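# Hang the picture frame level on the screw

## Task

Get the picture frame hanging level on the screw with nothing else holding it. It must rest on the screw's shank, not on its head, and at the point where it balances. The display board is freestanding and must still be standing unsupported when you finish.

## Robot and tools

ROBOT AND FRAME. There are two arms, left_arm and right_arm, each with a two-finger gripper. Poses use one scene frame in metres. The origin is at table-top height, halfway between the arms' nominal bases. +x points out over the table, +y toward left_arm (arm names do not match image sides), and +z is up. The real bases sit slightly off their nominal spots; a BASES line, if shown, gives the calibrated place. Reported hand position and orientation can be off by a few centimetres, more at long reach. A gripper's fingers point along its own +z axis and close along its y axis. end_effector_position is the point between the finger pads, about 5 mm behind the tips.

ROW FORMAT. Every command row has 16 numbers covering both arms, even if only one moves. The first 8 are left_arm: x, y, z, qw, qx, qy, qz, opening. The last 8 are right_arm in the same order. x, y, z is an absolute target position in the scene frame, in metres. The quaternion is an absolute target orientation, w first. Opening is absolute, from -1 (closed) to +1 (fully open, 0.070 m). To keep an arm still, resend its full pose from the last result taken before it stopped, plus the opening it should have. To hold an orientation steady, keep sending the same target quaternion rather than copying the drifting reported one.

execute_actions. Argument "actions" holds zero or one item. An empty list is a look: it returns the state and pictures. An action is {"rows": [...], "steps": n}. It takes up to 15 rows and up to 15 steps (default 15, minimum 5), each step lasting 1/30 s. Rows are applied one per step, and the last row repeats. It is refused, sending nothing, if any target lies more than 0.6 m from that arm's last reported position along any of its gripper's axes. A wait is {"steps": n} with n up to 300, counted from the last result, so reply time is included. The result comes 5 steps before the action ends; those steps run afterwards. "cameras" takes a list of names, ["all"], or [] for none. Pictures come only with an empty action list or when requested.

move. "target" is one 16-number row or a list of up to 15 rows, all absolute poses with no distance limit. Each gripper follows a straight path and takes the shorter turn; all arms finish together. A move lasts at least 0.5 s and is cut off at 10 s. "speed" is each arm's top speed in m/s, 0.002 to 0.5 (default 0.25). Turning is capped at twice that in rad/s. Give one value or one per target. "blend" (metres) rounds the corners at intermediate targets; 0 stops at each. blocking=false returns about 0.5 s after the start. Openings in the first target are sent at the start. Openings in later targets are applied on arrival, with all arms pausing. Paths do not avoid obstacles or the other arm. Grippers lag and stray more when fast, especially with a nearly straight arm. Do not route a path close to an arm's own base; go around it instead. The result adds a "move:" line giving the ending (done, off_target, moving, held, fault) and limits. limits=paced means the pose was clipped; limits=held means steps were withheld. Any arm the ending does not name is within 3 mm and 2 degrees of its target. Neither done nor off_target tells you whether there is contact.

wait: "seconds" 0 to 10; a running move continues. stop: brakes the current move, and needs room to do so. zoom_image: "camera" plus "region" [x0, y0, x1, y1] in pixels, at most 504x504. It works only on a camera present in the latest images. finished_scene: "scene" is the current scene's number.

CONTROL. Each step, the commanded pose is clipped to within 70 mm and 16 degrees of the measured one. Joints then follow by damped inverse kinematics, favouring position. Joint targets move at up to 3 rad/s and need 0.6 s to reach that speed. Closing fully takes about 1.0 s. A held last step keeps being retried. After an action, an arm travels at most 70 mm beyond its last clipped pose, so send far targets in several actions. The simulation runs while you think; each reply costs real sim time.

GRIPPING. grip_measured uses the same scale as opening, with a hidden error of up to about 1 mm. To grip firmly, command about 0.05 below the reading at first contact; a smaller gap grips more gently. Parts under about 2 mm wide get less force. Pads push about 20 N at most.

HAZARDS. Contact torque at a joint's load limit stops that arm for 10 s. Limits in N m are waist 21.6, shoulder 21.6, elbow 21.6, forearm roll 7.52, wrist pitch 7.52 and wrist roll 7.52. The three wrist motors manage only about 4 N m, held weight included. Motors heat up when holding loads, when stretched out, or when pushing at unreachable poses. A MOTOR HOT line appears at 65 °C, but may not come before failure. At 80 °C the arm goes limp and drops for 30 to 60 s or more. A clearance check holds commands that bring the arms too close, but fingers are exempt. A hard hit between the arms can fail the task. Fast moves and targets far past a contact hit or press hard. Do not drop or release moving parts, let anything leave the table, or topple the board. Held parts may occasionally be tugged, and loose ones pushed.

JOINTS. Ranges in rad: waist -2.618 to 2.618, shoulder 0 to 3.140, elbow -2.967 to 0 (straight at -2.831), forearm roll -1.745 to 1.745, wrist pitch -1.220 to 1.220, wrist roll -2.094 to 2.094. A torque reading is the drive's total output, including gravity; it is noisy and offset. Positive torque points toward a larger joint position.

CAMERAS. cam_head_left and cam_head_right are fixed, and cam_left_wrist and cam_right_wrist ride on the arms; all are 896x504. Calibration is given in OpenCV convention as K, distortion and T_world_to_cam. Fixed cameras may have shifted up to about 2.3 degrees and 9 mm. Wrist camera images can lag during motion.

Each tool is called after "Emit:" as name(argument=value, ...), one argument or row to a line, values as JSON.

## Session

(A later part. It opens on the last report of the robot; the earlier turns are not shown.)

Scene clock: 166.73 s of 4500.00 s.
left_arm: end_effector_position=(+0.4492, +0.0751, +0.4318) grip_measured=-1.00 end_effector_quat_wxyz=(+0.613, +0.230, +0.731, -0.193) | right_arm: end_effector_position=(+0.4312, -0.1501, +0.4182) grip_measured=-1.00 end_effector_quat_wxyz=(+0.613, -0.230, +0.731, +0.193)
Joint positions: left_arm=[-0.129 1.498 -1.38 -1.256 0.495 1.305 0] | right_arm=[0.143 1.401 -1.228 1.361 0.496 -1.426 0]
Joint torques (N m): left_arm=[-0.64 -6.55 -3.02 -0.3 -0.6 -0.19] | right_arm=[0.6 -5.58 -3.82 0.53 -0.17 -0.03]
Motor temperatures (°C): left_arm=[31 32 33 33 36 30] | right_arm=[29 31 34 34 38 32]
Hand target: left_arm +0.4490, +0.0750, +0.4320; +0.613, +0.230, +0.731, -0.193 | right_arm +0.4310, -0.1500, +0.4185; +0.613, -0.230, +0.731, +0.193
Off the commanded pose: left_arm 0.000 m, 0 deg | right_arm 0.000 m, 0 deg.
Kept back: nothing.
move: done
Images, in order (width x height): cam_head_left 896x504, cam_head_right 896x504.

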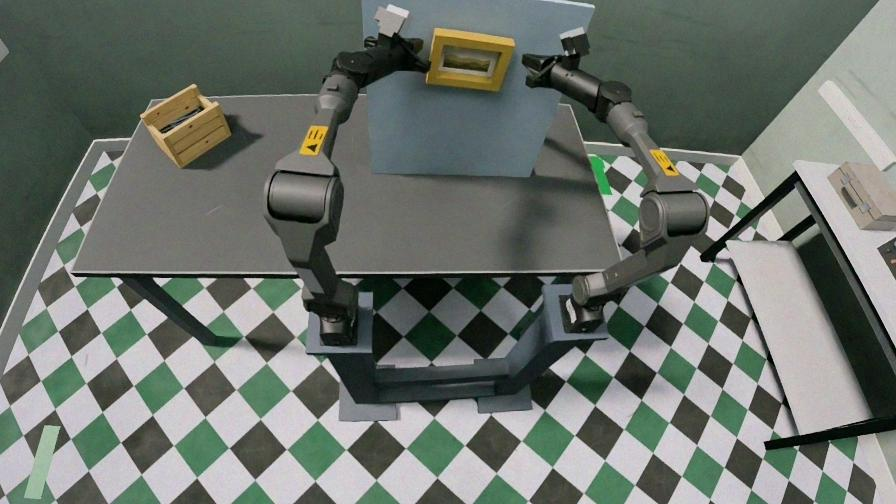

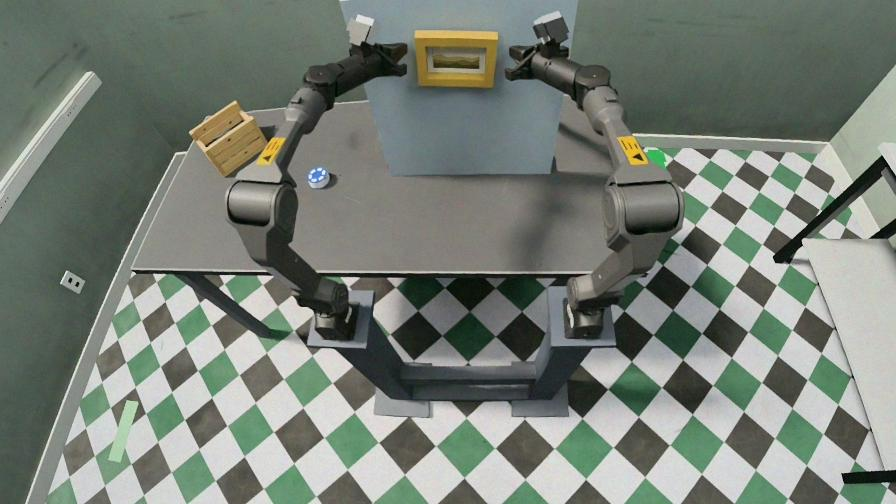

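Emit:
move(
  target=[
    [0.41, 0.12, 0.40, 0.5124, 0.2536, 0.8044, -0.1616, -1, 0.415, -0.170, 0.37, 0.5124, -0.2536, 0.8044, 0.1616, -1],
    [0.452, 0.085, 0.363, 0.5124, 0.2536, 0.8044, -0.1616, -1, 0.415, -0.170, 0.37, 0.5124, -0.2536, 0.8044, 0.1616, -1],
  ],
  speed=0.1,
  blend=0.02,
  cameras=[],
)

Emit:
move(
  target=[
    [0.452, 0.0645, 0.363, 0.5124, 0.2536, 0.8044, -0.1616, -1, 0.415, -0.170, 0.37, 0.5124, -0.2536, 0.8044, 0.1616, -1],
    [0.452, 0.042, 0.342, 0.5124, 0.2536, 0.8044, -0.1616, -1, 0.415, -0.170, 0.37, 0.5124, -0.2536, 0.8044, 0.1616, -1],
  ],
  speed=0.02,
  blend=0.003,
  cameras=["cam_head_left", "cam_head_right"],
)

Emit:
zoom_image(
  camera="cam_head_right",
  region=[405, 20, 515, 105],
)

Emit:
zoom_image(
  camera="cam_head_left",
  region=[415, 20, 525, 105],
)

Scene clock: 173.23 s of 4500.00 s.
left_arm: end_effector_position=(+0.4524, +0.0846, +0.3616) grip_measured=-1.00 end_effector_quat_wxyz=(+0.511, +0.254, +0.805, -0.162) | right_arm: end_effector_position=(+0.4149, -0.1698, +0.3701) grip_measured=-1.00 end_effector_quat_wxyz=(+0.513, -0.254, +0.804, +0.162)
Joint positions: left_arm=[-0.122 1.559 -1.39 -0.867 0.586 0.994 0] | right_arm=[0.103 1.391 -1.246 0.885 0.636 -1.02 0]
Joint torques (N m): left_arm=[0.64 -7.51 -4.1 -0.42 -0.55 -0.07] | right_arm=[-0.43 -3.61 -4.87 0.45 -0.31 0.23]
Motor temperatures (°C): left_arm=[31 32 33 33 36 30] | right_arm=[29 31 34 34 38 32]
Hand target: left_arm +0.4520, +0.0850, +0.3630; +0.512, +0.254, +0.804, -0.162 | right_arm +0.4150, -0.1700, +0.3700; +0.512, -0.254, +0.804, +0.162
Off the commanded pose: left_arm 0.002 m, 0 deg | right_arm 0.000 m, 0 deg.
Kept back: nothing.
move: done
No camera images: "cameras" was empty.

Scene clock: 176.03 s of 4500.00 s.
left_arm: end_effector_position=(+0.4520, +0.0420, +0.3420) grip_measured=-1.00 end_effector_quat_wxyz=(+0.512, +0.253, +0.804, -0.162) | right_arm: end_effector_position=(+0.4149, -0.1698, +0.3701) grip_measured=-1.00 end_effector_quat_wxyz=(+0.513, -0.254, +0.804, +0.162)
Joint positions: left_arm=[-0.266 1.588 -1.344 -0.816 0.427 0.916 0] | right_arm=[0.103 1.391 -1.246 0.885 0.636 -1.02 0]
Joint torques (N m): left_arm=[-0.22 -5.82 -3.14 -0.39 -0.73 0.05] | right_arm=[-0.39 -3.7 -4.85 0.45 -0.3 0.25]
Motor temperatures (°C): left_arm=[31 32 33 33 36 30] | right_arm=[29 31 34 34 38 32]
Hand target: left_arm +0.4520, +0.0420, +0.3420; +0.512, +0.254, +0.804, -0.162 | right_arm +0.4150, -0.1700, +0.3700; +0.512, -0.254, +0.804, +0.162
Off the commanded pose: left_arm 0.000 m, 0 deg | right_arm 0.000 m, 0 deg.
Kept back: nothing.
move: done
Images, in order (width x height): cam_head_left 896x504, cam_head_right 896x504.

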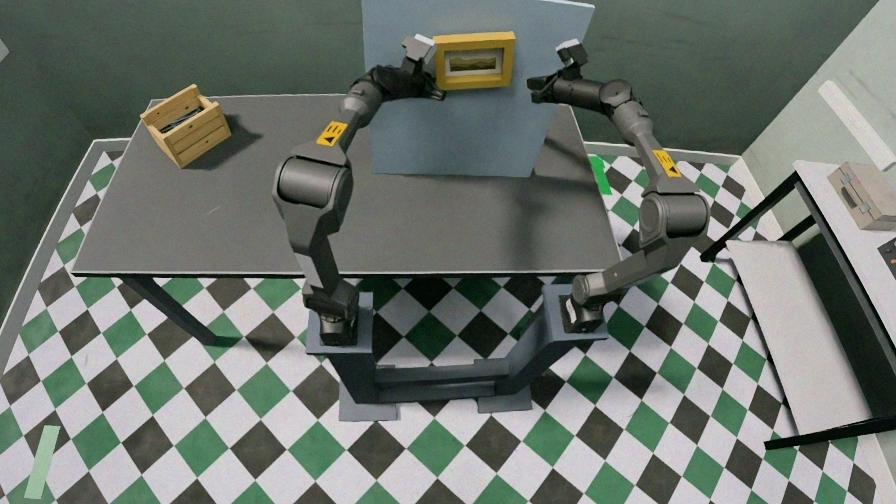

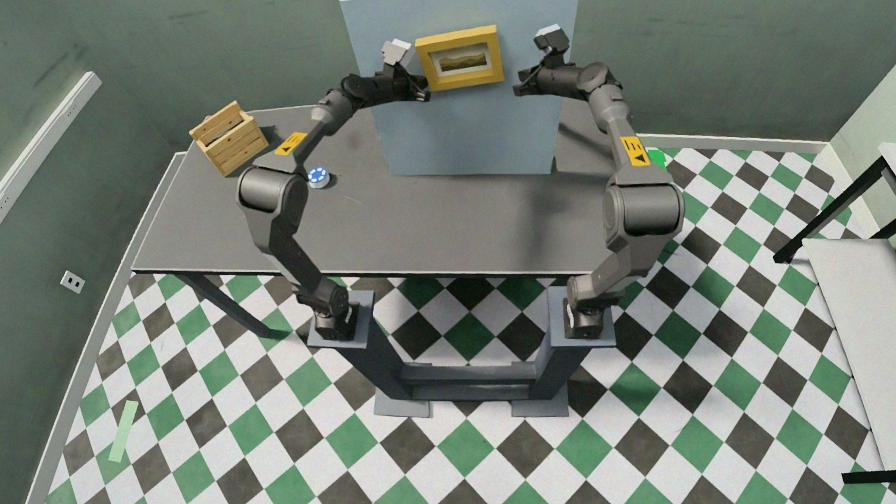

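Scaled by 4.582 from the camera's 896x504 image, which has a finer 1280x720 frame.

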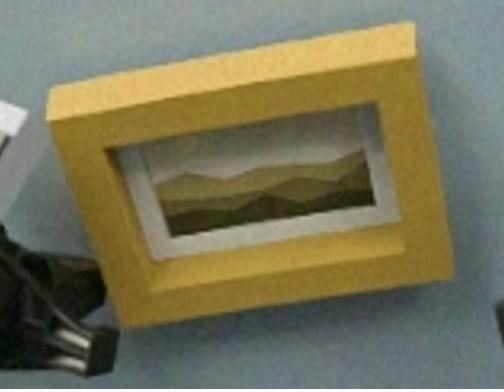

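Scaled by 4.582 from the camera's 896x504 image, which has a finer 1280x720 frame.

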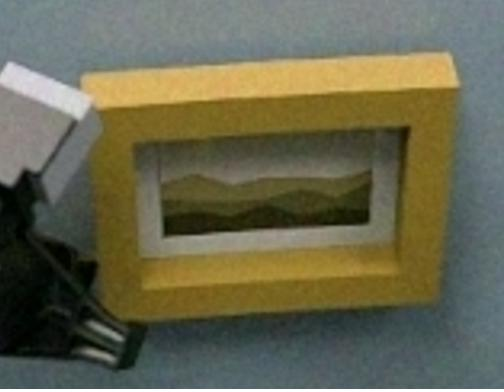

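Emit:
move(
  target=[0.452, 0.055, 0.354, 0.5124, 0.2536, 0.8044, -0.1616, -1, 0.415, -0.170, 0.37, 0.5124, -0.2536, 0.8044, 0.1616, -1],
  speed=0.005,
  cameras=["cam_head_left", "cam_head_right"],
)

Emit:
zoom_image(
  camera="cam_head_right",
  region=[405, 20, 515, 105],
)

Emit:
zoom_image(
  camera="cam_head_left",
  region=[415, 20, 525, 105],
)

Scene clock: 181.57 s of 4500.00 s.
left_arm: end_effector_position=(+0.4521, +0.0550, +0.3537) grip_measured=-1.00 end_effector_quat_wxyz=(+0.512, +0.254, +0.804, -0.162) | right_arm: end_effector_position=(+0.4149, -0.1698, +0.3701) grip_measured=-1.00 end_effector_quat_wxyz=(+0.513, -0.254, +0.804, +0.162)
Joint positions: left_arm=[-0.223 1.576 -1.376 -0.803 0.489 0.909 0] | right_arm=[0.103 1.391 -1.246 0.885 0.636 -1.02 0]
Joint torques (N m): left_arm=[0.32 -7.32 -3.94 -0.21 -0.7 -0.18] | right_arm=[-0.28 -3.75 -4.77 0.46 -0.3 0.22]
Motor temperatures (°C): left_arm=[31 32 33 32 36 30] | right_arm=[29 31 34 34 38 32]
Hand target: left_arm +0.4520, +0.0550, +0.3540; +0.512, +0.254, +0.804, -0.162 | right_arm +0.4150, -0.1700, +0.3700; +0.512, -0.254, +0.804, +0.162
Off the commanded pose: left_arm 0.000 m, 0 deg | right_arm 0.000 m, 0 deg.
Kept back: nothing.
move: done
Images, in order (width x height): cam_head_left 896x504, cam_head_right 896x504.

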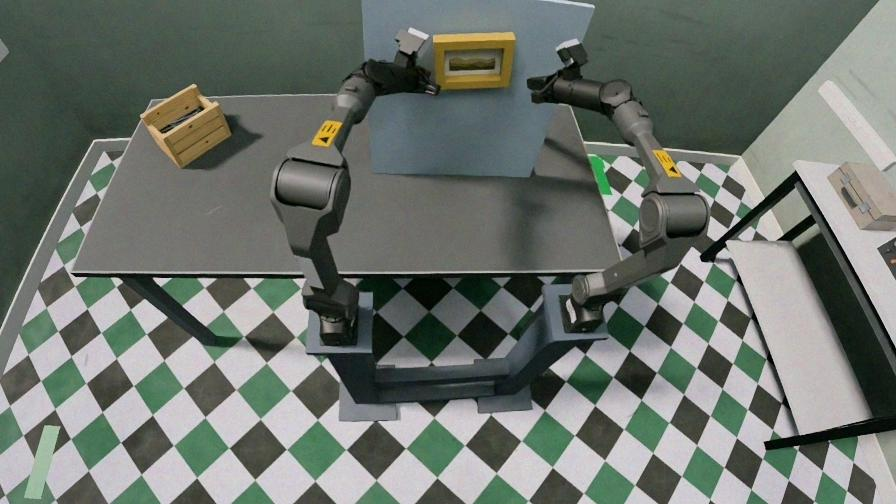

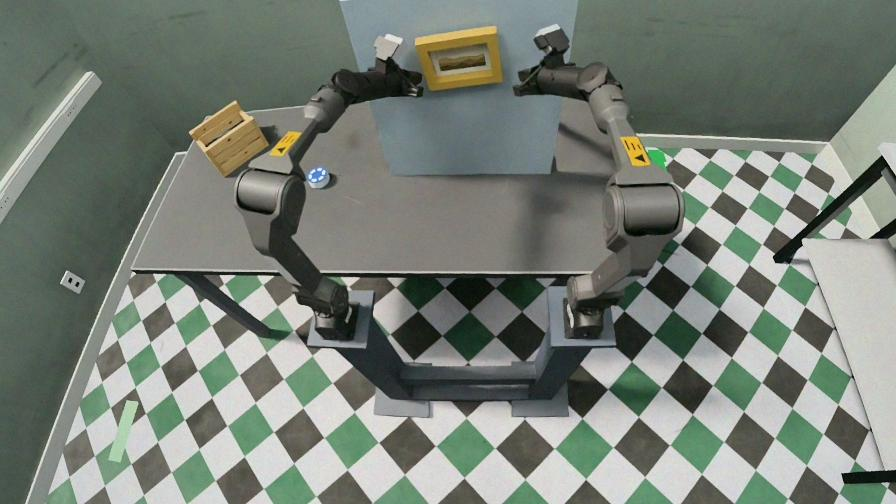

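Scaled by 4.582 from the camera's 896x504 image, which has a finer 1280x720 frame.

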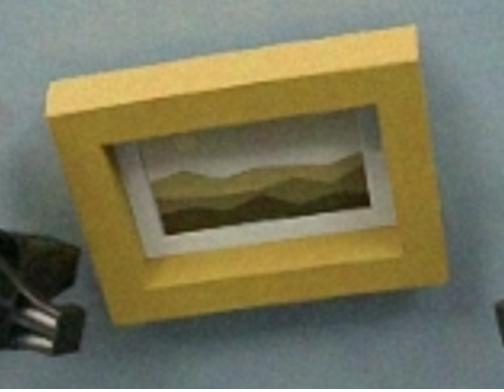

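Scaled by 4.582 from the camera's 896x504 image, which has a finer 1280x720 frame.

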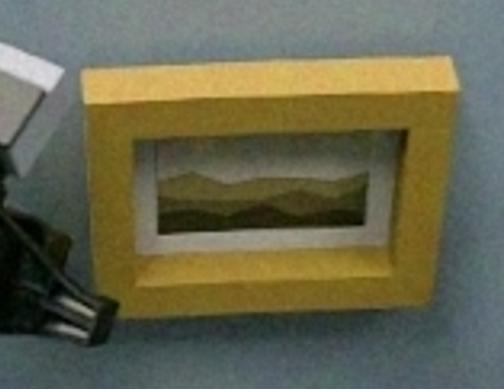

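Emit:
move(
  target=[
    [0.452, 0.042, 0.342, 0.5124, 0.2536, 0.8044, -0.1616, -1, 0.415, -0.175, 0.37, 0.5124, -0.2536, 0.8044, 0.1616, -1],
    [0.452, 0.030, 0.331, 0.5124, 0.2536, 0.8044, -0.1616, -1, 0.415, -0.175, 0.37, 0.5124, -0.2536, 0.8044, 0.1616, -1],
  ],
  speed=0.02,
  blend=0.003,
  cameras=["cam_head_left", "cam_head_right"],
)

Emit:
zoom_image(
  camera="cam_head_right",
  region=[405, 20, 515, 105],
)

Emit:
zoom_image(
  camera="cam_head_left",
  region=[415, 20, 525, 105],
)

Emit:
move(
  target=[0.452, 0.052, 0.351, 0.5124, 0.2536, 0.8044, -0.1616, -1, 0.415, -0.175, 0.37, 0.5124, -0.2536, 0.8044, 0.1616, -1],
  speed=0.005,
  cameras=["cam_head_left", "cam_head_right"],
)

Emit:
zoom_image(
  camera="cam_head_right",
  region=[405, 20, 515, 105],
)

Emit:
zoom_image(
  camera="cam_head_left",
  region=[415, 20, 525, 105],
)

Scene clock: 184.03 s of 4500.00 s.
left_arm: end_effector_position=(+0.4520, +0.0301, +0.3312) grip_measured=-1.00 end_effector_quat_wxyz=(+0.513, +0.253, +0.804, -0.162) | right_arm: end_effector_position=(+0.4153, -0.1751, +0.3700) grip_measured=-1.00 end_effector_quat_wxyz=(+0.512, -0.253, +0.804, +0.162)
Joint positions: left_arm=[-0.305 1.604 -1.319 -0.832 0.371 0.927 0] | right_arm=[0.082 1.391 -1.246 0.9 0.652 -1.041 0]
Joint torques (N m): left_arm=[-0.36 -6.02 -3.14 -0.38 -0.73 0] | right_arm=[-0.38 -5.55 -3.72 0.59 -0.29 -0.13]
Motor temperatures (°C): left_arm=[31 32 33 32 36 30] | right_arm=[29 31 34 34 38 32]
Hand target: left_arm +0.4520, +0.0300, +0.3310; +0.512, +0.254, +0.804, -0.162 | right_arm +0.4150, -0.1750, +0.3700; +0.512, -0.254, +0.804, +0.162
Off the commanded pose: left_arm 0.000 m, 0 deg | right_arm 0.000 m, 0 deg.
Kept back: nothing.
move: done
Images, in order (width x height): cam_head_left 896x504, cam_head_right 896x504.

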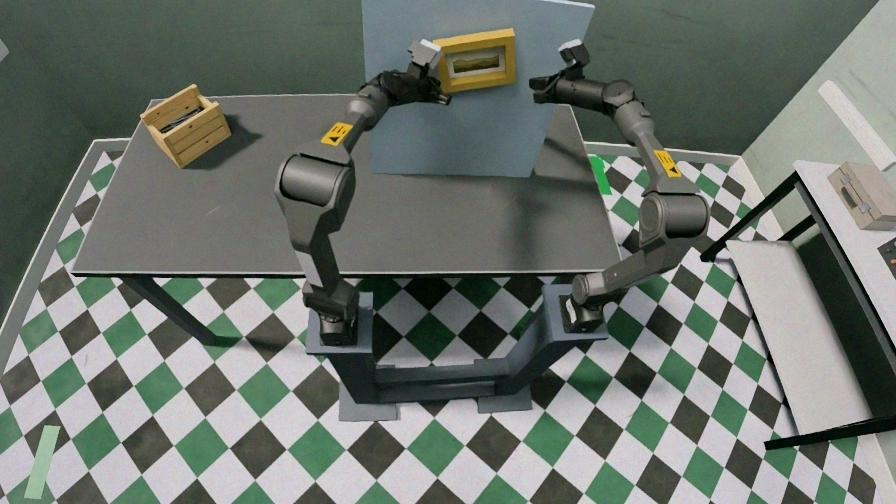

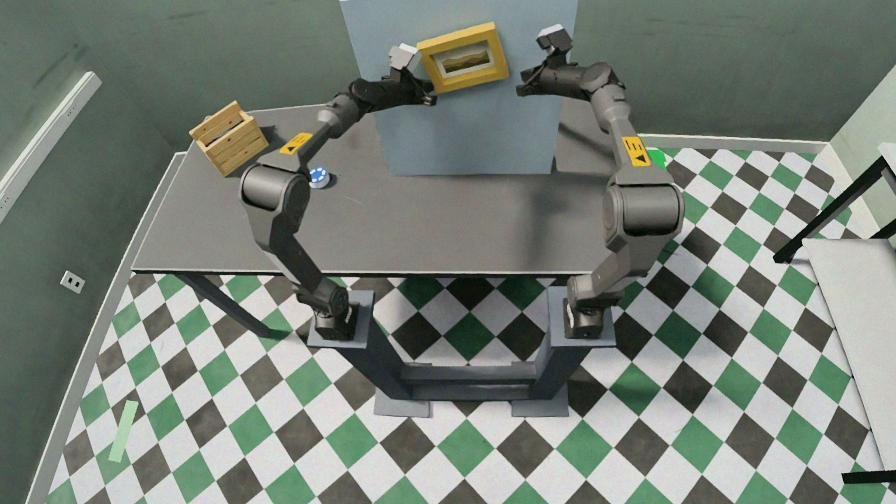

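Scaled by 4.582 from the camera's 896x504 image, which has a finer 1280x720 frame.

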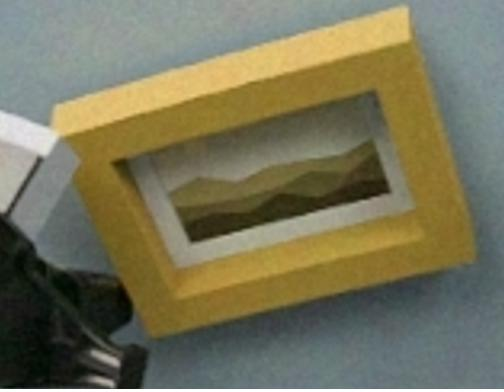

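Scaled by 4.582 from the camera's 896x504 image, which has a finer 1280x720 frame.

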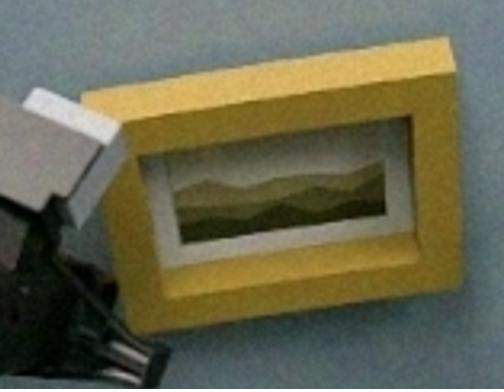

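Scene clock: 190.20 s of 4500.00 s.
left_arm: end_effector_position=(+0.4520, +0.0520, +0.3509) grip_measured=-1.00 end_effector_quat_wxyz=(+0.512, +0.254, +0.804, -0.162) | right_arm: end_effector_position=(+0.4153, -0.1751, +0.3700) grip_measured=-1.00 end_effector_quat_wxyz=(+0.512, -0.253, +0.804, +0.162)
Joint positions: left_arm=[-0.233 1.578 -1.368 -0.806 0.474 0.912 0] | right_arm=[0.082 1.391 -1.246 0.9 0.652 -1.041 0]
Joint torques (N m): left_arm=[0.29 -7.36 -3.97 -0.2 -0.7 -0.18] | right_arm=[0.1 -5.47 -3.76 0.58 -0.32 -0.12]
Motor temperatures (°C): left_arm=[31 32 33 32 36 30] | right_arm=[29 31 34 34 38 32]
Hand target: left_arm +0.4520, +0.0520, +0.3510; +0.512, +0.254, +0.804, -0.162 | right_arm +0.4150, -0.1750, +0.3700; +0.512, -0.254, +0.804, +0.162
Off the commanded pose: left_arm 0.000 m, 0 deg | right_arm 0.000 m, 0 deg.
Kept back: nothing.
move: done
Images, in order (width x height): cam_head_left 896x504, cam_head_right 896x504.

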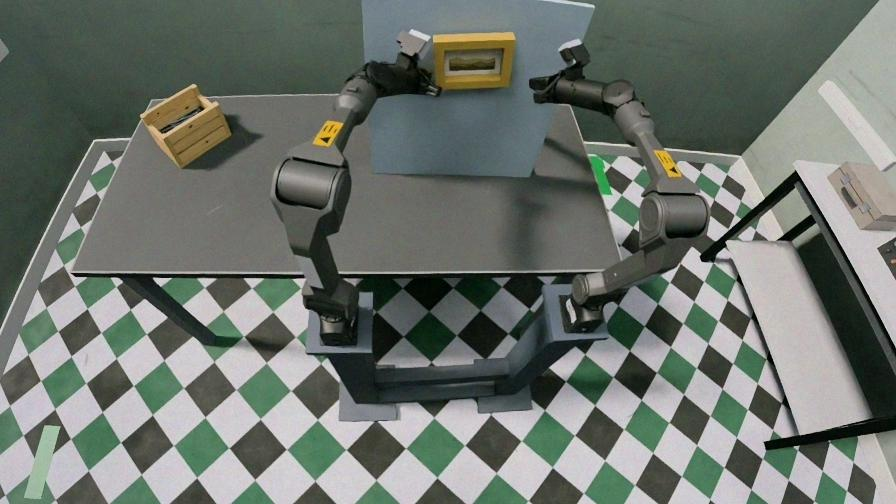

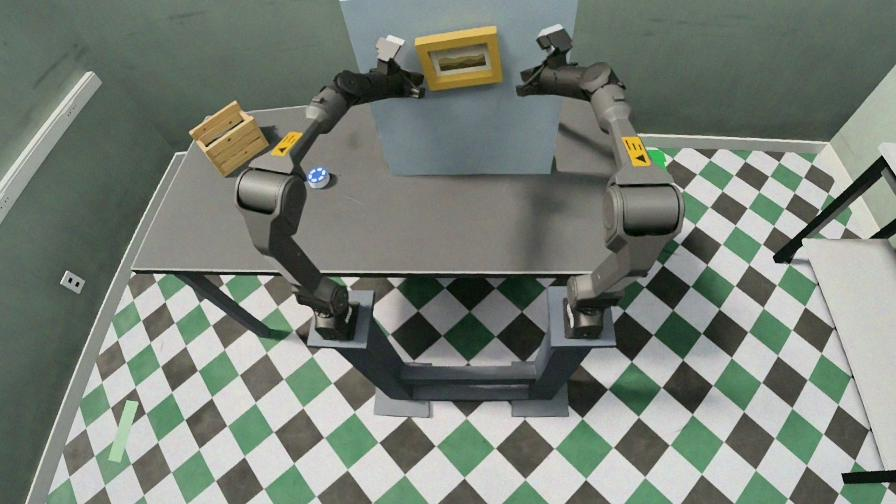

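Scaled by 4.582 from the camera's 896x504 image, which has a finer 1280x720 frame.

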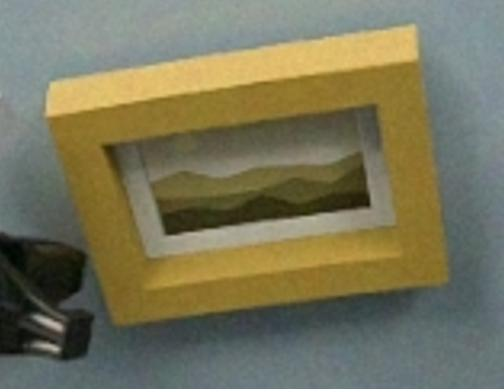

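Scaled by 4.582 from the camera's 896x504 image, which has a finer 1280x720 frame.

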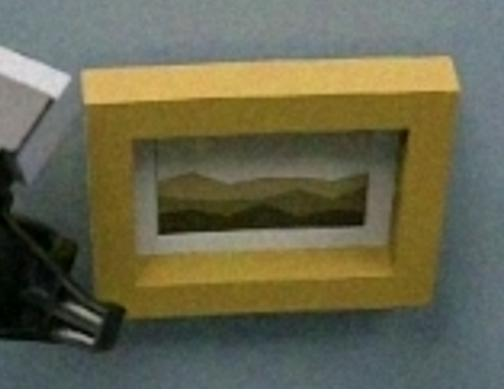

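Emit:
move(
  target=[
    [0.43, 0.10, 0.38, 0.5124, 0.2536, 0.8044, -0.1616, -1, 0.425, -0.155, 0.362, 0.5124, -0.2536, 0.8044, 0.1616, -1],
    [0.41, 0.12, 0.40, 0.5124, 0.2536, 0.8044, -0.1616, -1, 0.432, -0.145, 0.360, 0.5124, -0.2536, 0.8044, 0.1616, -1],
  ],
  speed=0.08,
  blend=0.01,
  cameras=[],
)

Emit:
move(
  target=[
    [0.41, 0.12, 0.40, 0.5124, 0.2536, 0.8044, -0.1616, -1, 0.432, -0.134, 0.358, 0.5124, -0.2536, 0.8044, 0.1616, -1],
    [0.41, 0.12, 0.40, 0.5124, 0.2536, 0.8044, -0.1616, -1, 0.432, -0.121, 0.346, 0.5124, -0.2536, 0.8044, 0.1616, -1],
  ],
  speed=0.015,
  blend=0.003,
  cameras=["cam_head_left", "cam_head_right"],
)

Emit:
zoom_image(
  camera="cam_head_right",
  region=[405, 20, 515, 105],
)

Emit:
zoom_image(
  camera="cam_head_left",
  region=[415, 20, 525, 105],
)

Scene clock: 192.60 s of 4500.00 s.
left_arm: end_effector_position=(+0.4096, +0.1202, +0.4007) grip_measured=-1.00 end_effector_quat_wxyz=(+0.513, +0.254, +0.804, -0.161) | right_arm: end_effector_position=(+0.4321, -0.1449, +0.3600) grip_measured=-1.00 end_effector_quat_wxyz=(+0.512, -0.254, +0.804, +0.162)
Joint positions: left_arm=[0.002 1.409 -1.385 -0.836 0.772 0.956 0] | right_arm=[0.194 1.462 -1.276 0.849 0.541 -0.969 0]
Joint torques (N m): left_arm=[-0.76 -4.75 -3.09 -0.43 -0.96 -0.18] | right_arm=[-0.29 -5.21 -4.66 0.42 -0.4 0.03]
Motor temperatures (°C): left_arm=[31 32 33 32 36 30] | right_arm=[29 31 34 34 38 32]
Hand target: left_arm +0.4100, +0.1200, +0.4000; +0.512, +0.254, +0.804, -0.162 | right_arm +0.4320, -0.1450, +0.3600; +0.512, -0.254, +0.804, +0.162
Off the commanded pose: left_arm 0.001 m, 0 deg | right_arm 0.000 m, 0 deg.
Kept back: nothing.
move: done
No camera images: "cameras" was empty.

Scene clock: 194.73 s of 4500.00 s.
left_arm: end_effector_position=(+0.4098, +0.1200, +0.4004) grip_measured=-1.00 end_effector_quat_wxyz=(+0.513, +0.254, +0.804, -0.162) | right_arm: end_effector_position=(+0.4320, -0.1211, +0.3462) grip_measured=-1.00 end_effector_quat_wxyz=(+0.513, -0.253, +0.804, +0.162)
Joint positions: left_arm=[0.001 1.41 -1.385 -0.836 0.771 0.956 0] | right_arm=[0.283 1.481 -1.241 0.825 0.438 -0.929 0]
Joint torques (N m): left_arm=[-0.85 -4.51 -2.58 -0.56 -0.93 -0.2] | right_arm=[0.24 -4.67 -3.97 0.36 -0.44 -0.12]
Motor temperatures (°C): left_arm=[31 32 33 32 36 30] | right_arm=[29 31 34 34 38 32]
Hand target: left_arm +0.4100, +0.1200, +0.4000; +0.512, +0.254, +0.804, -0.162 | right_arm +0.4320, -0.1210, +0.3460; +0.512, -0.254, +0.804, +0.162
Off the commanded pose: left_arm 0.000 m, 0 deg | right_arm 0.000 m, 0 deg.
Kept back: nothing.
move: done
Images, in order (width x height): cam_head_left 896x504, cam_head_right 896x504.

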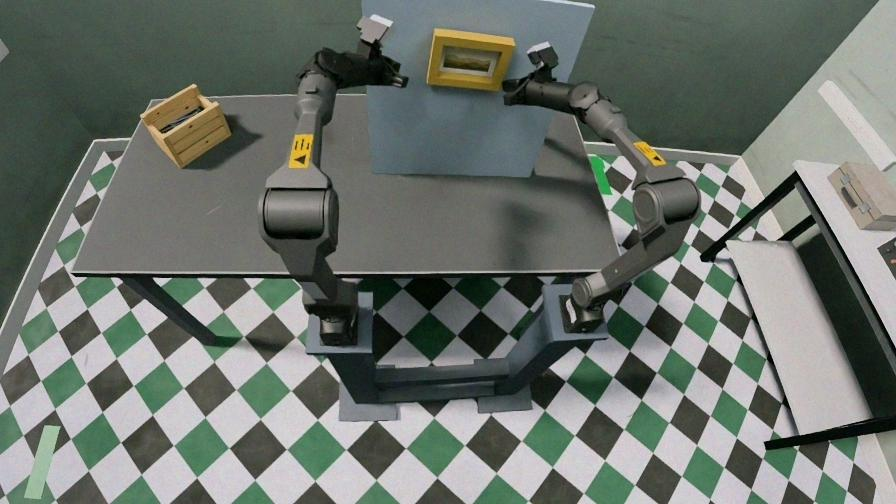

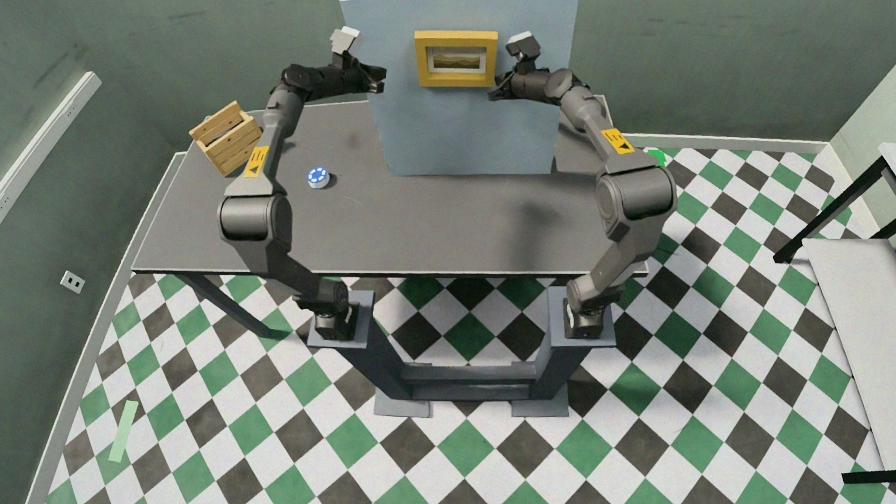

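Scaled by 4.582 from the camera's 896x504 image, which has a finer 1280x720 frame.

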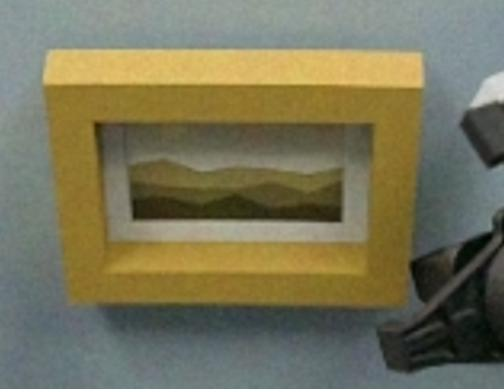

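Scaled by 4.582 from the camera's 896x504 image, which has a finer 1280x720 frame.

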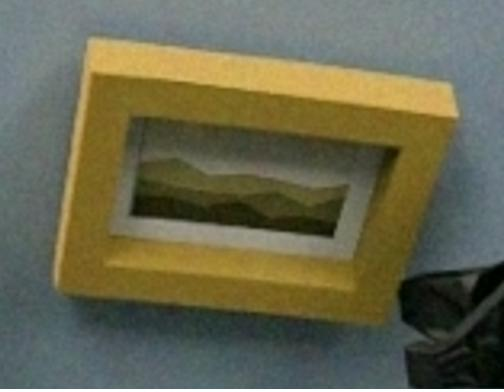

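Emit:
move(
  target=[0.41, 0.12, 0.40, 0.5124, 0.2536, 0.8044, -0.1616, -1, 0.432, -0.131, 0.355, 0.5124, -0.2536, 0.8044, 0.1616, -1],
  speed=0.01,
  cameras=["cam_head_left", "cam_head_right"],
)

Emit:
zoom_image(
  camera="cam_head_right",
  region=[405, 20, 515, 105],
)

Emit:
zoom_image(
  camera="cam_head_left",
  region=[415, 20, 525, 105],
)

Emit:
zoom_image(
  camera="cam_head_right",
  region=[375, 140, 575, 200],
)

Emit:
zoom_image(
  camera="cam_head_left",
  region=[355, 140, 555, 200],
)

Scene clock: 197.53 s of 4500.00 s.
left_arm: end_effector_position=(+0.4098, +0.1200, +0.4004) grip_measured=-1.00 end_effector_quat_wxyz=(+0.513, +0.254, +0.804, -0.162) | right_arm: end_effector_position=(+0.4320, -0.1310, +0.3551) grip_measured=-1.00 end_effector_quat_wxyz=(+0.512, -0.253, +0.804, +0.162)
Joint positions: left_arm=[0.001 1.41 -1.385 -0.836 0.771 0.956 0] | right_arm=[0.246 1.471 -1.266 0.819 0.49 -0.927 0]
Joint torques (N m): left_arm=[-0.73 -4.28 -2.84 -0.62 -0.94 -0.17] | right_arm=[-0.04 -6.13 -4.77 0.25 -0.42 0.25]
Motor temperatures (°C): left_arm=[31 32 33 32 36 30] | right_arm=[29 31 34 34 38 32]
Hand target: left_arm +0.4100, +0.1200, +0.4000; +0.512, +0.254, +0.804, -0.162 | right_arm +0.4320, -0.1310, +0.3550; +0.512, -0.254, +0.804, +0.162
Off the commanded pose: left_arm 0.000 m, 0 deg | right_arm 0.000 m, 0 deg.
Kept back: nothing.
move: done
Images, in order (width x height): cam_head_left 896x504, cam_head_right 896x504.

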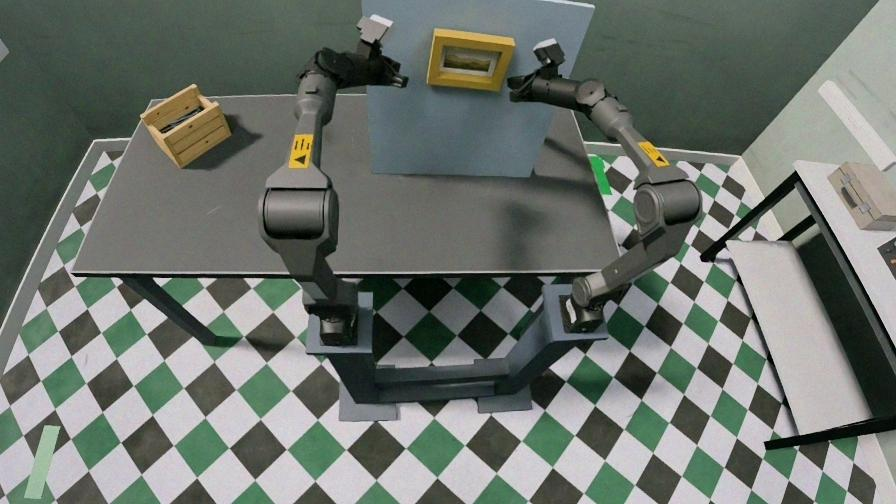

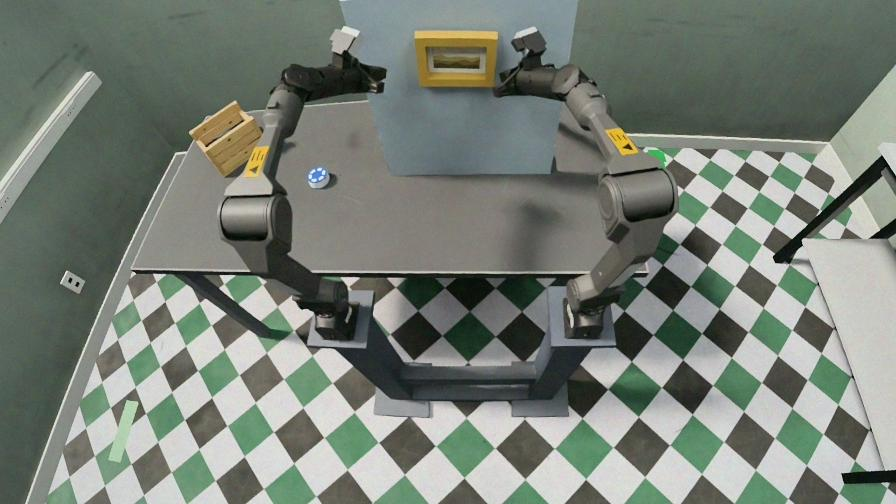

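Scaled by 4.582 from the camera's 896x504 image, which has a finer 1280x720 frame.

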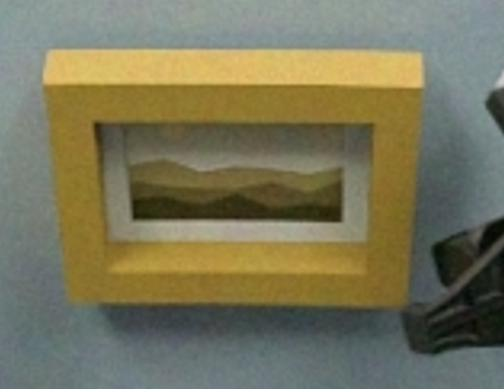

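Scaled by 4.582 from the camera's 896x504 image, which has a finer 1280x720 frame.

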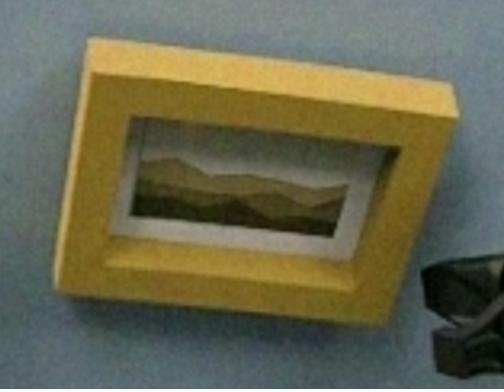

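Scaled by 2.520 from the camera's 896x504 image, which has a finer 1280x720 frame.

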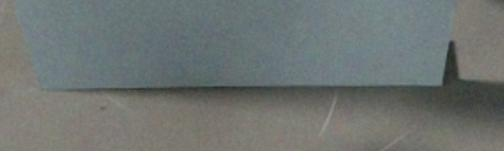

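Scaled by 2.520 from the camera's 896x504 image, which has a finer 1280x720 frame.

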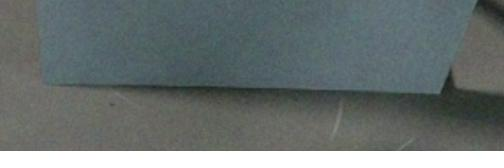

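Emit:
zoom_image(
  camera="cam_head_left",
  region=[480, 0, 620, 50],
)

Emit:
zoom_image(
  camera="cam_head_right",
  region=[330, 0, 430, 50],
)

Emit:
zoom_image(
  camera="cam_head_right",
  region=[120, 250, 330, 290],
)

Emit:
zoom_image(
  camera="cam_head_right",
  region=[370, 250, 580, 290],
)

Scaled by 3.600 from the camera's 896x504 image, which has a finer 1280x720 frame.

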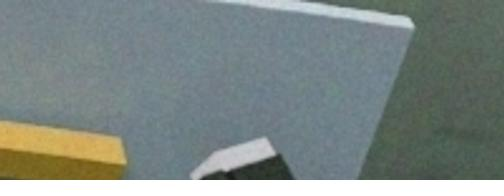

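Scaled by 5.040 from the camera's 896x504 image, which has a finer 1280x720 frame.

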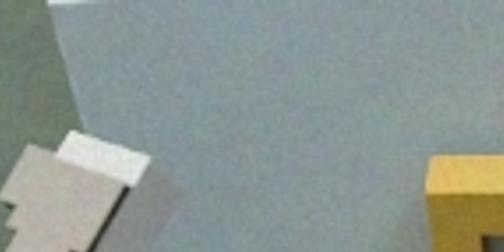

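Scaled by 2.400 from the camera's 896x504 image, which has a finer 1280x720 frame.

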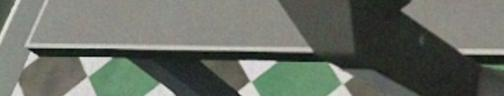

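Scaled by 2.400 from the camera's 896x504 image, which has a finer 1280x720 frame.

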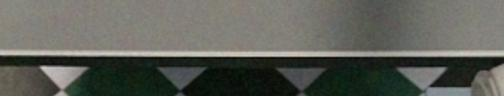

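Emit:
zoom_image(
  camera="cam_head_left",
  region=[530, 0, 605, 30],
)

Emit:
zoom_image(
  camera="cam_head_left",
  region=[425, 15, 475, 55],
)

Emit:
zoom_image(
  camera="cam_head_left",
  region=[475, 15, 525, 55],
)

Emit:
zoom_image(
  camera="cam_head_right",
  region=[405, 15, 455, 55],
)

Emit:
zoom_image(
  camera="cam_head_right",
  region=[455, 15, 505, 55],
)

Scaled by 6.720 from the camera's 896x504 image, which has a finer 1280x720 frame.

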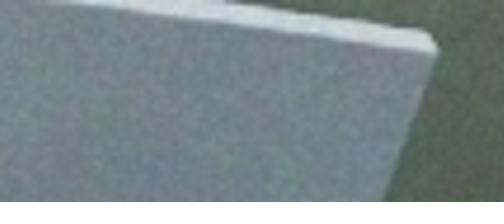

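Scaled by 10.080 from the camera's 896x504 image, which has a finer 1280x720 frame.

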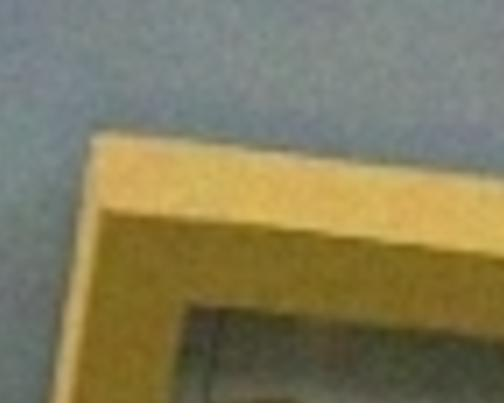

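Scaled by 10.080 from the camera's 896x504 image, which has a finer 1280x720 frame.

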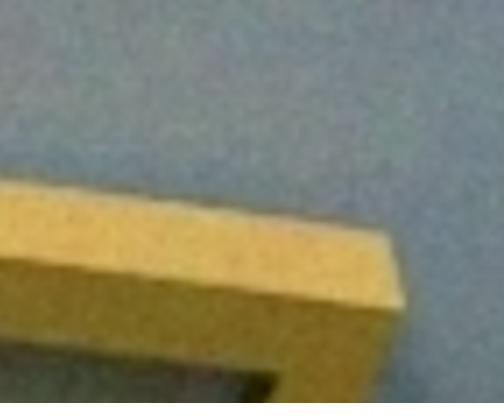

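Scaled by 10.080 from the camera's 896x504 image, which has a finer 1280x720 frame.

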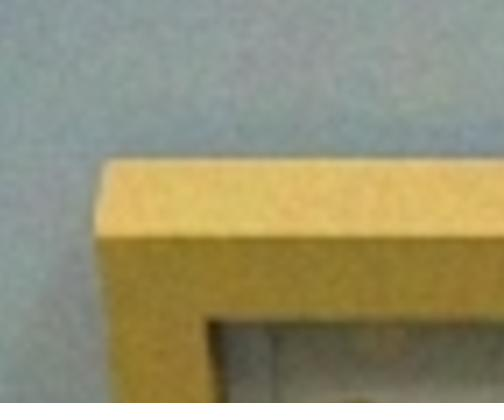

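Scaled by 10.080 from the camera's 896x504 image, which has a finer 1280x720 frame.

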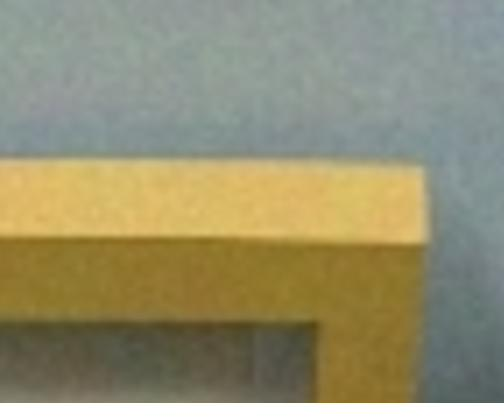

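Emit:
zoom_image(
  camera="cam_head_left",
  region=[530, 0, 570, 16],
)

Emit:
zoom_image(
  camera="cam_head_left",
  region=[565, 0, 605, 16],
)

Emit:
zoom_image(
  camera="cam_head_left",
  region=[355, 160, 395, 185],
)

Emit:
zoom_image(
  camera="cam_head_left",
  region=[500, 160, 540, 185],
)

Emit:
zoom_image(
  camera="cam_head_right",
  region=[375, 160, 415, 185],
)

Emit:
zoom_image(
  camera="cam_head_right",
  region=[525, 160, 565, 185],
)

Scaled by 12.600 from the camera's 896x504 image, which has a finer 1280x720 frame.

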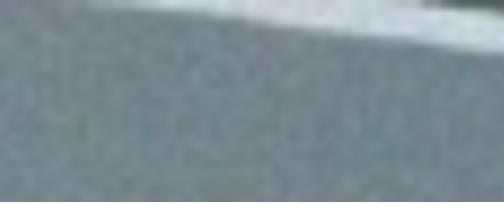

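Scaled by 12.600 from the camera's 896x504 image, which has a finer 1280x720 frame.

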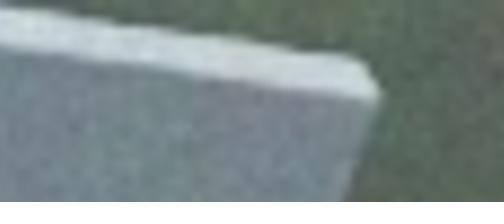

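Scaled by 12.600 from the camera's 896x504 image, which has a finer 1280x720 frame.

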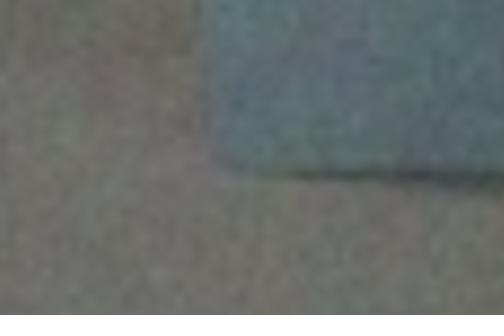

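Scaled by 12.600 from the camera's 896x504 image, which has a finer 1280x720 frame.

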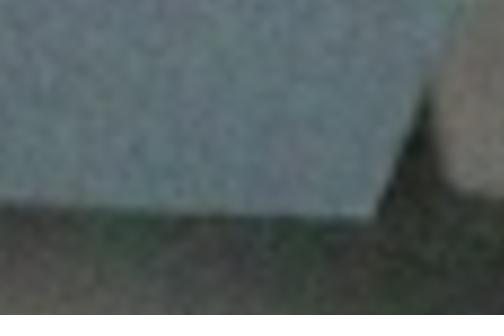

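Scaled by 12.600 from the camera's 896x504 image, which has a finer 1280x720 frame.

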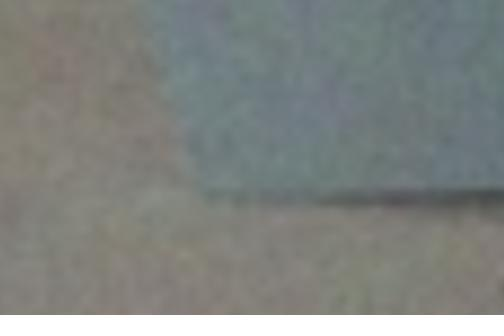

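Scaled by 12.600 from the camera's 896x504 image, which has a finer 1280x720 frame.

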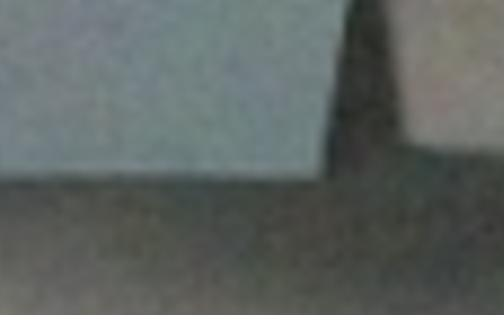

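Emit:
zoom_image(
  camera="cam_head_right",
  region=[555, 0, 595, 20],
)

Emit:
zoom_image(
  camera="cam_head_right",
  region=[330, 0, 370, 20],
)

Emit:
zoom_image(
  camera="cam_head_left",
  region=[345, 0, 385, 20],
)

Scaled by 12.600 from the camera's 896x504 image, which has a finer 1280x720 frame.

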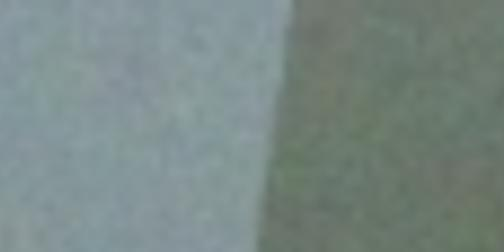

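Scaled by 12.600 from the camera's 896x504 image, which has a finer 1280x720 frame.

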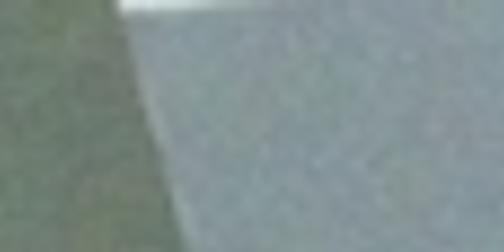

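Scaled by 12.600 from the camera's 896x504 image, which has a finer 1280x720 frame.

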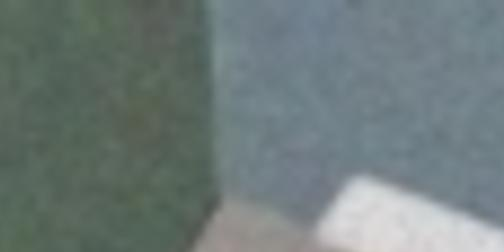

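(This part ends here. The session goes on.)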